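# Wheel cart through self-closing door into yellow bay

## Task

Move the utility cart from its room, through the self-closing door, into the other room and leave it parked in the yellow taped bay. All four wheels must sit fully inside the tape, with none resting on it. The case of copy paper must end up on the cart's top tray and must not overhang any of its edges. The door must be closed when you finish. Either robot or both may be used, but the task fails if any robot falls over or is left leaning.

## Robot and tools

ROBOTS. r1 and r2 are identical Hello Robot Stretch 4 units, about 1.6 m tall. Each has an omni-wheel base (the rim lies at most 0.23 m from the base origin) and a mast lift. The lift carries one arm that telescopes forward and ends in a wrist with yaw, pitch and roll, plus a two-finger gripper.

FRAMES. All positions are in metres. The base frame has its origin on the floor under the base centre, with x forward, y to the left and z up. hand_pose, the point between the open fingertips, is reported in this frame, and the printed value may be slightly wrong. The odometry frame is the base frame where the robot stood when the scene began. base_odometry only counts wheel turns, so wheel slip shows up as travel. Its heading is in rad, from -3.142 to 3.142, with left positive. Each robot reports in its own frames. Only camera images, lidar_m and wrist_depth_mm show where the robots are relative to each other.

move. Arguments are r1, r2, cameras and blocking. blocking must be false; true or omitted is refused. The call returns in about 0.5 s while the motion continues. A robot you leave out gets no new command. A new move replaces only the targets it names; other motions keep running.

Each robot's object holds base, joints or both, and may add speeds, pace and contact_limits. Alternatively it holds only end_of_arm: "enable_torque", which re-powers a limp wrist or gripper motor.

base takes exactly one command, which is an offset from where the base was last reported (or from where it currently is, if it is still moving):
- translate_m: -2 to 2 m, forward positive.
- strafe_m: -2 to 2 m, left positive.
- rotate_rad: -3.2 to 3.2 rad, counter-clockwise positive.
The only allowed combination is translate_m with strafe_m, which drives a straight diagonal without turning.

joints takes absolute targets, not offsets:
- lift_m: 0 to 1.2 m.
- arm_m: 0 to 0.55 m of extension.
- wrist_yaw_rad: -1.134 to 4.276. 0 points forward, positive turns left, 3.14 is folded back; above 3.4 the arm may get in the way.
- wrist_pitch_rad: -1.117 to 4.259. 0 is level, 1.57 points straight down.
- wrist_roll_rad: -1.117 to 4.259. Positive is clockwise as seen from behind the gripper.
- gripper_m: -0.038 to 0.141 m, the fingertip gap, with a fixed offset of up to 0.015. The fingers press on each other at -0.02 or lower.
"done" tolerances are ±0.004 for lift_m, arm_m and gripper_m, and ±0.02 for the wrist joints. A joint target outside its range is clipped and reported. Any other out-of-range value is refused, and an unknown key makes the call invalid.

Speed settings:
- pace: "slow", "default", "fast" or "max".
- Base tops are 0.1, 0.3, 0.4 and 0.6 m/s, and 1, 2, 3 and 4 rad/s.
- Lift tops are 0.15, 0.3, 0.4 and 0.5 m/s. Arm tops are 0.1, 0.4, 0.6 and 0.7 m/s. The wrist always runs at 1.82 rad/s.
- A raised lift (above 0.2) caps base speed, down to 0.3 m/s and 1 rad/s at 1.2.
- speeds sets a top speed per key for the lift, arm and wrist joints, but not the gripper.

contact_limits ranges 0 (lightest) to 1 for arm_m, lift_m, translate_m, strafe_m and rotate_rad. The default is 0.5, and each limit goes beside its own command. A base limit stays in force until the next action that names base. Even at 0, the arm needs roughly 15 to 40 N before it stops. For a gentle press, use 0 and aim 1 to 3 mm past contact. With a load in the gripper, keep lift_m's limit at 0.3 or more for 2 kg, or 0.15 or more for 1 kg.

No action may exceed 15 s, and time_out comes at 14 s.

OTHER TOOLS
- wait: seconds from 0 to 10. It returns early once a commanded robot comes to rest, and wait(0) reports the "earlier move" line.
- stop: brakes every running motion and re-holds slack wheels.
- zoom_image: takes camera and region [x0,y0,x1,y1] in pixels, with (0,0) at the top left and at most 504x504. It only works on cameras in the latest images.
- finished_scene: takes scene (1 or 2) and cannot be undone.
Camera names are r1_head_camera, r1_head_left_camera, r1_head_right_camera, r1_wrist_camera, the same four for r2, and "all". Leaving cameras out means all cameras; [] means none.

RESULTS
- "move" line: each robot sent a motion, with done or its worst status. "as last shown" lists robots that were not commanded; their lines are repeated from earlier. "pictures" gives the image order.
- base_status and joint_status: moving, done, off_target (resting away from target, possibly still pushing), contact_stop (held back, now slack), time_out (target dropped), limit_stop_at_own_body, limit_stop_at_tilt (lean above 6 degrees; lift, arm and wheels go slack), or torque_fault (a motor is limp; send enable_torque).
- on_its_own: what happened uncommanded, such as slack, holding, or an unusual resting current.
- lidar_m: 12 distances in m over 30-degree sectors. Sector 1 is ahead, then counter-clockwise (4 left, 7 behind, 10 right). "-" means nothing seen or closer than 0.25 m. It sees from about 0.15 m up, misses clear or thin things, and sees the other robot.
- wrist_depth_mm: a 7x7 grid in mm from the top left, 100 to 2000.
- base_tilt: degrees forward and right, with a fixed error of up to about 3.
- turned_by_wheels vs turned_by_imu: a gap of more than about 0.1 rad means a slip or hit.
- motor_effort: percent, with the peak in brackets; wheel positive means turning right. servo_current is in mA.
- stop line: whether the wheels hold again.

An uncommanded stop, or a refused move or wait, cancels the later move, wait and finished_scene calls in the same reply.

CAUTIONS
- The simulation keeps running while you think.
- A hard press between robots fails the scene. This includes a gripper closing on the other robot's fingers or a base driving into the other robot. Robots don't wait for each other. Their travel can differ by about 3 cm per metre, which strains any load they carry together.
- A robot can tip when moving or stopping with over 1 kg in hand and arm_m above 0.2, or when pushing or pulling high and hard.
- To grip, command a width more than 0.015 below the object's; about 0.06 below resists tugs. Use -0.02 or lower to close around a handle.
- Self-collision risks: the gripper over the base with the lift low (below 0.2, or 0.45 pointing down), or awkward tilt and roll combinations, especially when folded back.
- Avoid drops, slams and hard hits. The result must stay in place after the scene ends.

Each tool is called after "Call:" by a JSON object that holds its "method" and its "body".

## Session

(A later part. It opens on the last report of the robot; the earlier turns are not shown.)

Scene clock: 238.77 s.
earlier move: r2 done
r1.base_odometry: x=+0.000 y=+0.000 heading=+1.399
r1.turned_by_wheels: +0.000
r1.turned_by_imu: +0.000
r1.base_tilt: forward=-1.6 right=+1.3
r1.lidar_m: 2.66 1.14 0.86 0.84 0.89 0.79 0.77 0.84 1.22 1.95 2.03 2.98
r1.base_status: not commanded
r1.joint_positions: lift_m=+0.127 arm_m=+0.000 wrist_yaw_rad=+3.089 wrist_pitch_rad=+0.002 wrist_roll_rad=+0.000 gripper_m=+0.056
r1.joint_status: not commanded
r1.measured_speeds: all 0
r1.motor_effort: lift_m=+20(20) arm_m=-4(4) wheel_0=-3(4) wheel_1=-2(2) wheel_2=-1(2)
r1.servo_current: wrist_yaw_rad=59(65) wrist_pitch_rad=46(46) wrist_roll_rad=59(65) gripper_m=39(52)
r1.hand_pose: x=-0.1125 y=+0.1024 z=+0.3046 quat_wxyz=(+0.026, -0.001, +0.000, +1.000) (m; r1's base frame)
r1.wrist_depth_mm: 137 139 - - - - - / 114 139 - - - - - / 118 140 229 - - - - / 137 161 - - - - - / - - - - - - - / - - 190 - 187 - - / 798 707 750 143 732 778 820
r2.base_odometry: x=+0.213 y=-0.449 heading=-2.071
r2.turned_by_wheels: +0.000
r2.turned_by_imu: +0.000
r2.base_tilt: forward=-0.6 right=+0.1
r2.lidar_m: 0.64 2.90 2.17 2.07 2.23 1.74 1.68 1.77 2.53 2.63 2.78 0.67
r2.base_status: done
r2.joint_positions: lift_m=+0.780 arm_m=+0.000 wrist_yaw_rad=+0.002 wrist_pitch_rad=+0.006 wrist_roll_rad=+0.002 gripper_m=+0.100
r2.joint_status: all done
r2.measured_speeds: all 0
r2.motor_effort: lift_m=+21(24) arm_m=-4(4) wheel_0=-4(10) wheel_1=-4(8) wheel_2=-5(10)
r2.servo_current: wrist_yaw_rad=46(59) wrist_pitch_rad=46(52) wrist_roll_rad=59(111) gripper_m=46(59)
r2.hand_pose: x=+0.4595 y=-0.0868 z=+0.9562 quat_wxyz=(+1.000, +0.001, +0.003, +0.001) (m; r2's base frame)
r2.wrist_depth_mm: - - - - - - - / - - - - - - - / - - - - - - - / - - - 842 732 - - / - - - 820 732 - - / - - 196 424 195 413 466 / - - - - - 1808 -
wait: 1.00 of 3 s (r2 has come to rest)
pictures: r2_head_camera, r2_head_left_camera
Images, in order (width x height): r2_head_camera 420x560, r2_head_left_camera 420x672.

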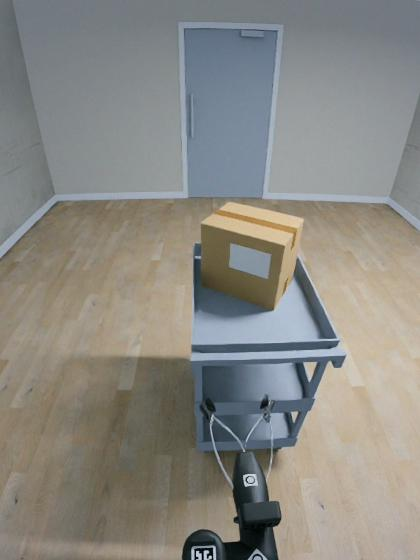

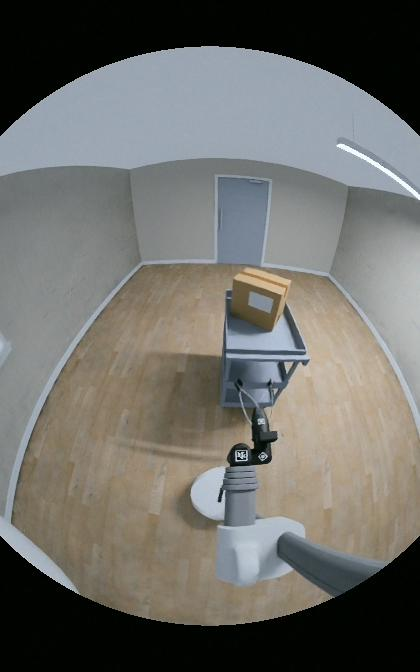

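Call:
{"method": "move", "body": {"blocking": false, "r2": {"base":{"strafe_m":0.5}}, "cameras": []}}

Call:
{"method": "wait", "body": {"seconds": 4, "cameras": []}}

Call:
{"method": "move", "body": {"blocking": false, "r2": {"base":{"translate_m":1.9}}, "cameras": []}}

Call:
{"method": "wait", "body": {"seconds": 10, "cameras": ["r2_head_camera","r2_wrist_camera"]}}

Scene clock: 252.13 s.
move: r2 moving
r1: as last shown
r1.lidar_m: 2.64 1.11 0.85 0.85 0.91 0.80 0.76 0.84 1.24 1.93 2.02 2.97
r1.motor_effort: lift_m=+20(20) arm_m=-4(4) wheel_0=-3(4) wheel_1=-2(3) wheel_2=-2(2)
r1.servo_current: wrist_yaw_rad=52(65) wrist_pitch_rad=46(46) wrist_roll_rad=46(59) gripper_m=33(46)
r1.wrist_depth_mm: 136 138 - - - - - / 113 139 - - - - - / 118 140 228 - - - - / 137 162 - - - - - / - - - - - - - / - - 190 - 187 - - / 798 699 750 143 741 768 809
r2.base_odometry: x=+0.245 y=-0.467 heading=-2.071
r2.turned_by_wheels: +0.000
r2.turned_by_imu: +0.001
r2.base_tilt: forward=-0.7 right=+0.1
r2.lidar_m: 0.62 2.84 2.12 2.02 2.18 1.73 1.67 1.76 2.50 2.63 2.81 0.68
r2.base_status: strafe_m moving
r2.joint_positions: lift_m=+0.780 arm_m=+0.000 wrist_yaw_rad=+0.002 wrist_pitch_rad=+0.006 wrist_roll_rad=+0.002 gripper_m=+0.100
r2.joint_status: not commanded
r2.measured_speeds: translate_m=+0.000 strafe_m=+0.140 rotate_rad=-0.001 lift_m=+0.000 arm_m=+0.000 wrist_yaw_rad=+0.000 wrist_pitch_rad=+0.000 wrist_roll_rad=+0.000
r2.motor_effort: lift_m=+21(21) arm_m=-4(4) wheel_0=-10(12) wheel_1=+10(11) wheel_2=-1(5)
r2.servo_current: wrist_yaw_rad=33(59) wrist_pitch_rad=46(52) wrist_roll_rad=59(59) gripper_m=52(59)
r2.hand_pose: x=+0.4595 y=-0.0868 z=+0.9562 quat_wxyz=(+1.000, +0.001, +0.003, +0.001) (m; r2's base frame)
r2.wrist_depth_mm: - - - - - - - / - - - - - - - / - - - - - - - / - - - 854 723 - - / - - - 842 732 - - / - - 194 424 193 415 469 / - - - - - - 1756
pictures: none
No camera images: "cameras" was empty.

Scene clock: 254.63 s.
earlier move: r2 done
r1.base_odometry: x=+0.000 y=+0.000 heading=+1.399
r1.turned_by_wheels: +0.000
r1.turned_by_imu: +0.000
r1.base_tilt: forward=-1.6 right=+1.3
r1.lidar_m: 2.66 1.12 0.86 0.84 0.90 0.79 0.76 0.84 1.24 1.91 2.05 2.98
r1.base_status: not commanded
r1.joint_positions: lift_m=+0.127 arm_m=+0.000 wrist_yaw_rad=+3.089 wrist_pitch_rad=+0.002 wrist_roll_rad=+0.000 gripper_m=+0.056
r1.joint_status: not commanded
r1.measured_speeds: all 0
r1.motor_effort: lift_m=+20(20) arm_m=-4(4) wheel_0=-3(4) wheel_1=-2(3) wheel_2=-1(2)
r1.servo_current: wrist_yaw_rad=46(65) wrist_pitch_rad=33(52) wrist_roll_rad=33(65) gripper_m=46(46)
r1.hand_pose: x=-0.1125 y=+0.1024 z=+0.3046 quat_wxyz=(+0.026, -0.001, +0.000, +1.000) (m; r1's base frame)
r1.wrist_depth_mm: 136 138 - - - - - / 113 139 - - - - - / 118 140 229 - - - - / 137 161 - - - - - / - - - - - - - / - - 190 - 187 - - / 798 715 750 143 741 778 798
r2.base_odometry: x=+0.652 y=-0.689 heading=-2.072
r2.turned_by_wheels: +0.000
r2.turned_by_imu: +0.001
r2.base_tilt: forward=-0.7 right=+0.1
r2.lidar_m: 4.11 2.23 1.65 1.57 1.70 1.72 1.67 1.77 2.49 3.13 0.93 0.83
r2.base_status: done
r2.joint_positions: lift_m=+0.780 arm_m=+0.000 wrist_yaw_rad=+0.002 wrist_pitch_rad=+0.006 wrist_roll_rad=+0.002 gripper_m=+0.100
r2.joint_status: not commanded
r2.measured_speeds: all 0
r2.motor_effort: lift_m=+20(21) arm_m=-4(4) wheel_0=-3(15) wheel_1=+2(13) wheel_2=+0(5)
r2.servo_current: wrist_yaw_rad=46(65) wrist_pitch_rad=52(52) wrist_roll_rad=59(59) gripper_m=52(59)
r2.hand_pose: x=+0.4595 y=-0.0868 z=+0.9563 quat_wxyz=(+1.000, +0.001, +0.003, +0.001) (m; r2's base frame)
r2.wrist_depth_mm: - - - - - - - / - - - - - - - / - - - - - - - / - - - - - - 778 / - - - - - 976 768 / - - 195 - 195 - 585 / - - - - - - -
wait: 2.50 of 4 s (r2 has come to rest)
pictures: none
No camera images: "cameras" was empty.

Scene clock: 255.13 s.
move: r2 moving
r1: as last shown
r1.lidar_m: 2.65 1.14 0.86 0.82 0.89 0.81 0.77 0.83 1.25 1.93 2.06 2.97
r1.motor_effort: lift_m=+20(20) arm_m=-4(4) wheel_0=-4(4) wheel_1=-2(3) wheel_2=-2(2)
r1.servo_current: wrist_yaw_rad=52(52) wrist_pitch_rad=39(46) wrist_roll_rad=52(52) gripper_m=39(46)
r1.wrist_depth_mm: 136 138 - - - - - / 113 139 - - - - - / 117 140 229 - - - - / 137 162 - - - - - / - - - - - - - / - - 190 - 187 - - / 798 707 759 143 732 778 809
r2.base_odometry: x=+0.637 y=-0.717 heading=-2.071
r2.turned_by_wheels: +0.000
r2.turned_by_imu: +0.000
r2.base_tilt: forward=-0.6 right=+0.1
r2.lidar_m: 4.06 2.23 1.63 1.58 1.71 1.72 1.70 1.79 2.53 3.14 0.87 0.76
r2.base_status: translate_m moving
r2.joint_positions: lift_m=+0.780 arm_m=+0.000 wrist_yaw_rad=+0.002 wrist_pitch_rad=+0.006 wrist_roll_rad=+0.002 gripper_m=+0.100
r2.joint_status: not commanded
r2.measured_speeds: translate_m=+0.121 strafe_m=-0.001 rotate_rad=-0.001 lift_m=+0.000 arm_m=+0.000 wrist_yaw_rad=+0.000 wrist_pitch_rad=+0.000 wrist_roll_rad=+0.000
r2.motor_effort: lift_m=+20(21) arm_m=-4(4) wheel_0=+6(8) wheel_1=+7(10) wheel_2=-13(13)
r2.servo_current: wrist_yaw_rad=46(52) wrist_pitch_rad=39(52) wrist_roll_rad=46(59) gripper_m=46(59)
r2.hand_pose: x=+0.4595 y=-0.0868 z=+0.9563 quat_wxyz=(+1.000, +0.001, +0.003, +0.001) (m; r2's base frame)
r2.wrist_depth_mm: - - - - - - - / - - - - - - - / - - - - - - - / - - - - - - 759 / - - - - - 1008 759 / - - 195 - 195 - 580 / - - - - - - -
pictures: none
No camera images: "cameras" was empty.

Scene clock: 262.47 s.
earlier move: r2 done
r1.base_odometry: x=+0.000 y=+0.000 heading=+1.399
r1.turned_by_wheels: +0.000
r1.turned_by_imu: +0.000
r1.base_tilt: forward=-1.6 right=+1.3
r1.lidar_m: 2.65 1.12 0.87 0.83 0.92 0.80 0.76 0.81 1.24 1.92 2.06 2.96
r1.base_status: not commanded
r1.joint_positions: lift_m=+0.127 arm_m=+0.000 wrist_yaw_rad=+3.089 wrist_pitch_rad=+0.002 wrist_roll_rad=+0.000 gripper_m=+0.056
r1.joint_status: not commanded
r1.measured_speeds: all 0
r1.motor_effort: lift_m=+20(20) arm_m=-4(4) wheel_0=-4(4) wheel_1=-2(3) wheel_2=-1(2)
r1.servo_current: wrist_yaw_rad=59(72) wrist_pitch_rad=46(52) wrist_roll_rad=46(65) gripper_m=39(52)
r1.hand_pose: x=-0.1125 y=+0.1024 z=+0.3046 quat_wxyz=(+0.026, -0.001, +0.000, +1.000) (m; r1's base frame)
r1.wrist_depth_mm: 136 139 - - - - - / 113 139 - - - - - / 118 140 229 - - - - / 137 162 - - - - - / - - - - - - - / - - 190 - 188 - - / 788 707 750 143 750 778 820
r2.base_odometry: x=-0.260 y=-2.356 heading=-2.071
r2.turned_by_wheels: +0.000
r2.turned_by_imu: +0.002
r2.base_tilt: forward=-0.7 right=+0.1
r2.lidar_m: 2.24 2.09 1.60 1.54 1.60 2.23 3.63 0.75 0.81 3.18 3.06 2.33
r2.base_status: done
r2.joint_positions: lift_m=+0.780 arm_m=+0.000 wrist_yaw_rad=+0.002 wrist_pitch_rad=+0.006 wrist_roll_rad=+0.002 gripper_m=+0.100
r2.joint_status: not commanded
r2.measured_speeds: all 0
r2.motor_effort: lift_m=+20(21) arm_m=-4(4) wheel_0=+3(12) wheel_1=+3(10) wheel_2=-4(14)
r2.servo_current: wrist_yaw_rad=52(65) wrist_pitch_rad=52(52) wrist_roll_rad=46(59) gripper_m=52(59)
r2.hand_pose: x=+0.4595 y=-0.0868 z=+0.9563 quat_wxyz=(+1.000, +0.001, +0.003, +0.001) (m; r2's base frame)
r2.wrist_depth_mm: - - - - - - - / - - - - - - - / - - - - - - - / - - - - - - - / - - - - - - - / - - 195 - 195 - - / - - - - - - 1863
wait: 7.33 of 10 s (r2 has come to rest)
pictures: r2_head_camera, r2_wrist_camera
Images, in order (width x height): r2_head_camera 420x560, r2_wrist_camera 616x392.

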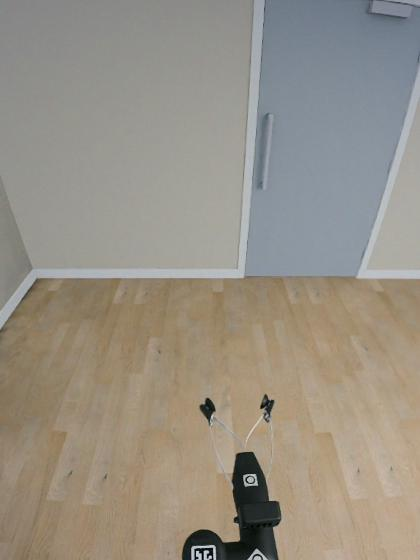

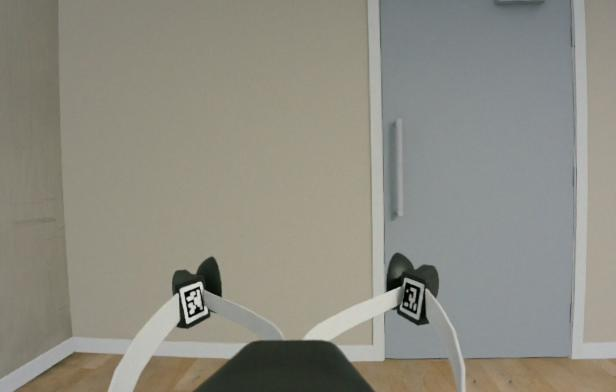

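Call:
{"method": "move", "body": {"blocking": false, "r2": {"base":{"strafe_m":-0.445,"translate_m":1.35},"joints":{"lift_m":0.76}}, "cameras": []}}

Call:
{"method": "wait", "body": {"seconds": 10, "cameras": ["r2_head_camera","r2_wrist_camera"]}}

Scene clock: 268.67 s.
move: r2 moving
r1: as last shown
r1.base_tilt: forward=-1.6 right=+1.2
r1.lidar_m: 2.66 1.14 0.86 0.82 0.90 0.80 0.76 0.82 1.22 1.94 2.03 2.98
r1.motor_effort: lift_m=+20(20) arm_m=-4(4) wheel_0=-3(4) wheel_1=-2(2) wheel_2=-2(2)
r1.servo_current: wrist_yaw_rad=46(65) wrist_pitch_rad=39(46) wrist_roll_rad=39(59) gripper_m=46(52)
r1.wrist_depth_mm: 136 138 - - - - - / 114 139 - - - - - / 117 140 229 - - - - / 137 161 - - - - - / - - - - - - - / - - 190 - 187 - - / 778 715 750 143 750 778 820
r2.base_odometry: x=-0.284 y=-2.379 heading=-2.071
r2.turned_by_wheels: +0.000
r2.turned_by_imu: +0.001
r2.base_tilt: forward=-0.7 right=+0.1
r2.lidar_m: 2.19 2.11 1.62 1.55 1.61 2.29 3.65 0.75 0.87 3.20 3.02 2.28
r2.base_status: translate_m moving; strafe_m moving
r2.joint_positions: lift_m=+0.760 arm_m=+0.000 wrist_yaw_rad=+0.002 wrist_pitch_rad=+0.006 wrist_roll_rad=+0.002 gripper_m=+0.100
r2.joint_status: lift_m moving
r2.measured_speeds: translate_m=+0.121 strafe_m=-0.041 rotate_rad=+0.003 lift_m=-0.009 arm_m=+0.000 wrist_yaw_rad=+0.000 wrist_pitch_rad=+0.000 wrist_roll_rad=+0.000
r2.motor_effort: lift_m=+16(18) arm_m=-4(4) wheel_0=+10(11) wheel_1=+6(6) wheel_2=-13(13)
r2.servo_current: wrist_yaw_rad=46(59) wrist_pitch_rad=46(46) wrist_roll_rad=46(52) gripper_m=52(59)
r2.hand_pose: x=+0.4595 y=-0.0868 z=+0.9369 quat_wxyz=(+1.000, +0.001, +0.003, +0.001) (m; r2's base frame)
r2.wrist_depth_mm: - - - - - - - / - - - - - - - / - - - - - - - / - - - - - - - / - - - - 1921 - - / - - 195 - 193 - - / 1983 1921 - - - - 1808
pictures: none
No camera images: "cameras" was empty.

Scene clock: 274.33 s.
earlier move: r2 done
r1.base_odometry: x=+0.000 y=+0.000 heading=+1.399
r1.turned_by_wheels: +0.000
r1.turned_by_imu: +0.000
r1.base_tilt: forward=-1.6 right=+1.3
r1.lidar_m: 2.68 1.17 0.87 0.83 0.91 0.80 0.76 0.83 1.26 1.93 2.05 2.96
r1.base_status: not commanded
r1.joint_positions: lift_m=+0.127 arm_m=+0.000 wrist_yaw_rad=+3.089 wrist_pitch_rad=+0.002 wrist_roll_rad=+0.000 gripper_m=+0.056
r1.joint_status: not commanded
r1.measured_speeds: all 0
r1.motor_effort: lift_m=+20(20) arm_m=-4(4) wheel_0=-3(4) wheel_1=-2(3) wheel_2=-1(2)
r1.servo_current: wrist_yaw_rad=39(78) wrist_pitch_rad=39(52) wrist_roll_rad=59(65) gripper_m=39(52)
r1.hand_pose: x=-0.1125 y=+0.1024 z=+0.3046 quat_wxyz=(+0.026, -0.001, +0.000, +1.000) (m; r1's base frame)
r1.wrist_depth_mm: 136 138 - - - - - / 114 139 - - - - - / 118 139 230 - - - - / 137 161 - - - - - / - - - - - - - / - - 190 - 187 - - / 798 699 759 143 741 778 820
r2.base_odometry: x=-1.298 y=-3.327 heading=-2.071
r2.turned_by_wheels: +0.000
r2.turned_by_imu: +0.002
r2.base_tilt: forward=-0.7 right=+0.1
r2.lidar_m: 0.81 0.93 1.34 1.91 2.03 2.91 1.89 3.84 2.92 2.82 1.25 0.91
r2.base_status: done
r2.joint_positions: lift_m=+0.760 arm_m=+0.000 wrist_yaw_rad=+0.002 wrist_pitch_rad=+0.006 wrist_roll_rad=+0.002 gripper_m=+0.100
r2.joint_status: all done
r2.measured_speeds: all 0
r2.motor_effort: lift_m=+16(18) arm_m=-4(4) wheel_0=+3(12) wheel_1=+3(8) wheel_2=-4(14)
r2.servo_current: wrist_yaw_rad=46(65) wrist_pitch_rad=46(52) wrist_roll_rad=52(65) gripper_m=52(59)
r2.hand_pose: x=+0.4595 y=-0.0868 z=+0.9367 quat_wxyz=(+1.000, +0.001, +0.003, +0.001) (m; r2's base frame)
r2.wrist_depth_mm: - - - 580 - - - / - - - - - - - / - - - - - - - / - - 661 668 - - - / - - 668 661 - - - / - - 190 162 186 - - / - - - - - - -
wait: 5.67 of 10 s (r2 has come to rest)
pictures: r2_head_camera, r2_wrist_camera
Images, in order (width x height): r2_head_camera 420x560, r2_wrist_camera 616x392.

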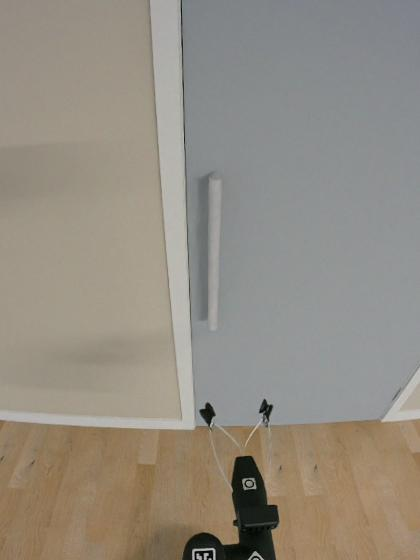

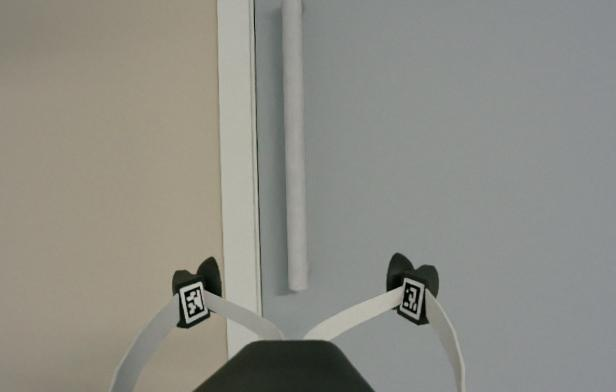

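Call:
{"method": "move", "body": {"blocking": false, "r2": {"base":{"translate_m":0.37,"strafe_m":0.016},"pace":"slow","contact_limits":{"translate_m":0.2}}, "cameras": []}}

Call:
{"method": "wait", "body": {"seconds": 10, "cameras": ["r2_head_camera","r2_wrist_camera"]}}

Scene clock: 282.33 s.
move: r2 moving
r1: as last shown
r1.lidar_m: 2.65 1.13 0.87 0.84 0.90 0.78 0.76 0.84 1.21 1.94 2.07 2.98
r1.servo_current: wrist_yaw_rad=52(65) wrist_pitch_rad=39(46) wrist_roll_rad=59(72) gripper_m=33(46)
r1.wrist_depth_mm: 136 138 - - - - - / 113 139 - - - - - / 117 139 229 - - - - / 137 161 - - - - - / - - - - - - - / - - 190 - 187 - - / 798 723 759 143 750 778 809
r2.base_odometry: x=-1.303 y=-3.338 heading=-2.071
r2.turned_by_wheels: +0.000
r2.turned_by_imu: +0.001
r2.base_tilt: forward=-0.7 right=+0.1
r2.lidar_m: 0.78 0.92 1.30 1.91 2.04 2.88 1.90 3.85 2.89 2.81 1.23 0.90
r2.base_status: translate_m moving; strafe_m moving
r2.joint_positions: lift_m=+0.760 arm_m=+0.000 wrist_yaw_rad=+0.002 wrist_pitch_rad=+0.006 wrist_roll_rad=+0.002 gripper_m=+0.100
r2.joint_status: not commanded
r2.measured_speeds: translate_m=+0.048 strafe_m=+0.002 rotate_rad=+0.000 lift_m=+0.000 arm_m=+0.000 wrist_yaw_rad=+0.000 wrist_pitch_rad=+0.000 wrist_roll_rad=+0.000
r2.motor_effort: lift_m=+16(16) arm_m=-4(4) wheel_0=+5(9) wheel_1=+5(6) wheel_2=-9(9)
r2.servo_current: wrist_yaw_rad=39(59) wrist_pitch_rad=46(52) wrist_roll_rad=46(59) gripper_m=46(59)
r2.contact_limits: translate_m 0.2
r2.hand_pose: x=+0.4595 y=-0.0868 z=+0.9367 quat_wxyz=(+1.000, +0.001, +0.003, +0.001) (m; r2's base frame)
r2.wrist_depth_mm: - - - 559 - - - / - - - - - - - / - - - - - - - / - - 661 654 - - - / - - 654 661 - - - / - - 190 162 186 - - / - - - - - - -
pictures: none
No camera images: "cameras" was empty.

Scene clock: 286.83 s.
earlier move: r2 done
r1.base_odometry: x=+0.000 y=+0.000 heading=+1.399
r1.turned_by_wheels: +0.000
r1.turned_by_imu: +0.000
r1.base_tilt: forward=-1.6 right=+1.3
r1.lidar_m: 2.66 1.14 0.85 0.84 0.91 0.80 0.77 0.84 1.24 1.93 2.06 2.96
r1.base_status: not commanded
r1.joint_positions: lift_m=+0.127 arm_m=+0.000 wrist_yaw_rad=+3.089 wrist_pitch_rad=+0.002 wrist_roll_rad=+0.000 gripper_m=+0.056
r1.joint_status: not commanded
r1.measured_speeds: all 0
r1.motor_effort: lift_m=+20(20) arm_m=-4(4) wheel_0=-3(4) wheel_1=-2(3) wheel_2=-2(2)
r1.servo_current: wrist_yaw_rad=59(72) wrist_pitch_rad=46(52) wrist_roll_rad=46(72) gripper_m=39(46)
r1.hand_pose: x=-0.1125 y=+0.1024 z=+0.3046 quat_wxyz=(+0.026, -0.001, +0.000, +1.000) (m; r1's base frame)
r1.wrist_depth_mm: 136 138 - - - - - / 113 139 - - - - - / 118 140 229 - - - - / 137 162 - - - - - / - - - - - - - / - - 190 - 187 - - / 798 707 750 143 741 778 820
r2.base_odometry: x=-1.461 y=-3.659 heading=-2.071
r2.turned_by_wheels: +0.000
r2.turned_by_imu: +0.001
r2.base_tilt: forward=-0.7 right=+0.1
r2.lidar_m: 0.43 0.56 0.78 1.89 2.01 2.83 2.26 3.88 2.94 1.79 0.69 0.54
r2.base_status: done
r2.joint_positions: lift_m=+0.760 arm_m=+0.000 wrist_yaw_rad=+0.002 wrist_pitch_rad=+0.006 wrist_roll_rad=+0.002 gripper_m=+0.100
r2.joint_status: not commanded
r2.measured_speeds: all 0
r2.motor_effort: lift_m=+16(16) arm_m=-4(4) wheel_0=+5(10) wheel_1=+4(8) wheel_2=-5(12)
r2.servo_current: wrist_yaw_rad=52(59) wrist_pitch_rad=46(52) wrist_roll_rad=59(65) gripper_m=52(59)
r2.contact_limits: translate_m 0.2
r2.hand_pose: x=+0.4595 y=-0.0868 z=+0.9367 quat_wxyz=(+1.000, +0.001, +0.003, +0.001) (m; r2's base frame)
r2.wrist_depth_mm: 307 289 297 287 283 278 274 / 309 291 297 290 287 282 276 / 312 293 301 291 289 283 278 / 317 294 301 222 291 285 281 / 315 294 303 297 291 286 282 / 319 298 199 222 195 287 283 / 322 300 304 - 296 289 285
wait: 4.50 of 10 s (r2 has come to rest)
pictures: r2_head_camera, r2_wrist_camera
Images, in order (width x height): r2_head_camera 420x560, r2_wrist_camera 616x392.

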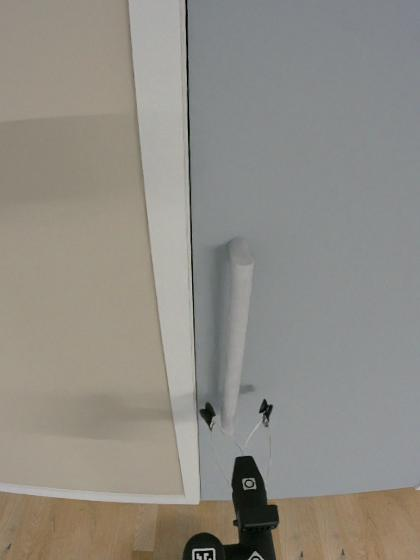

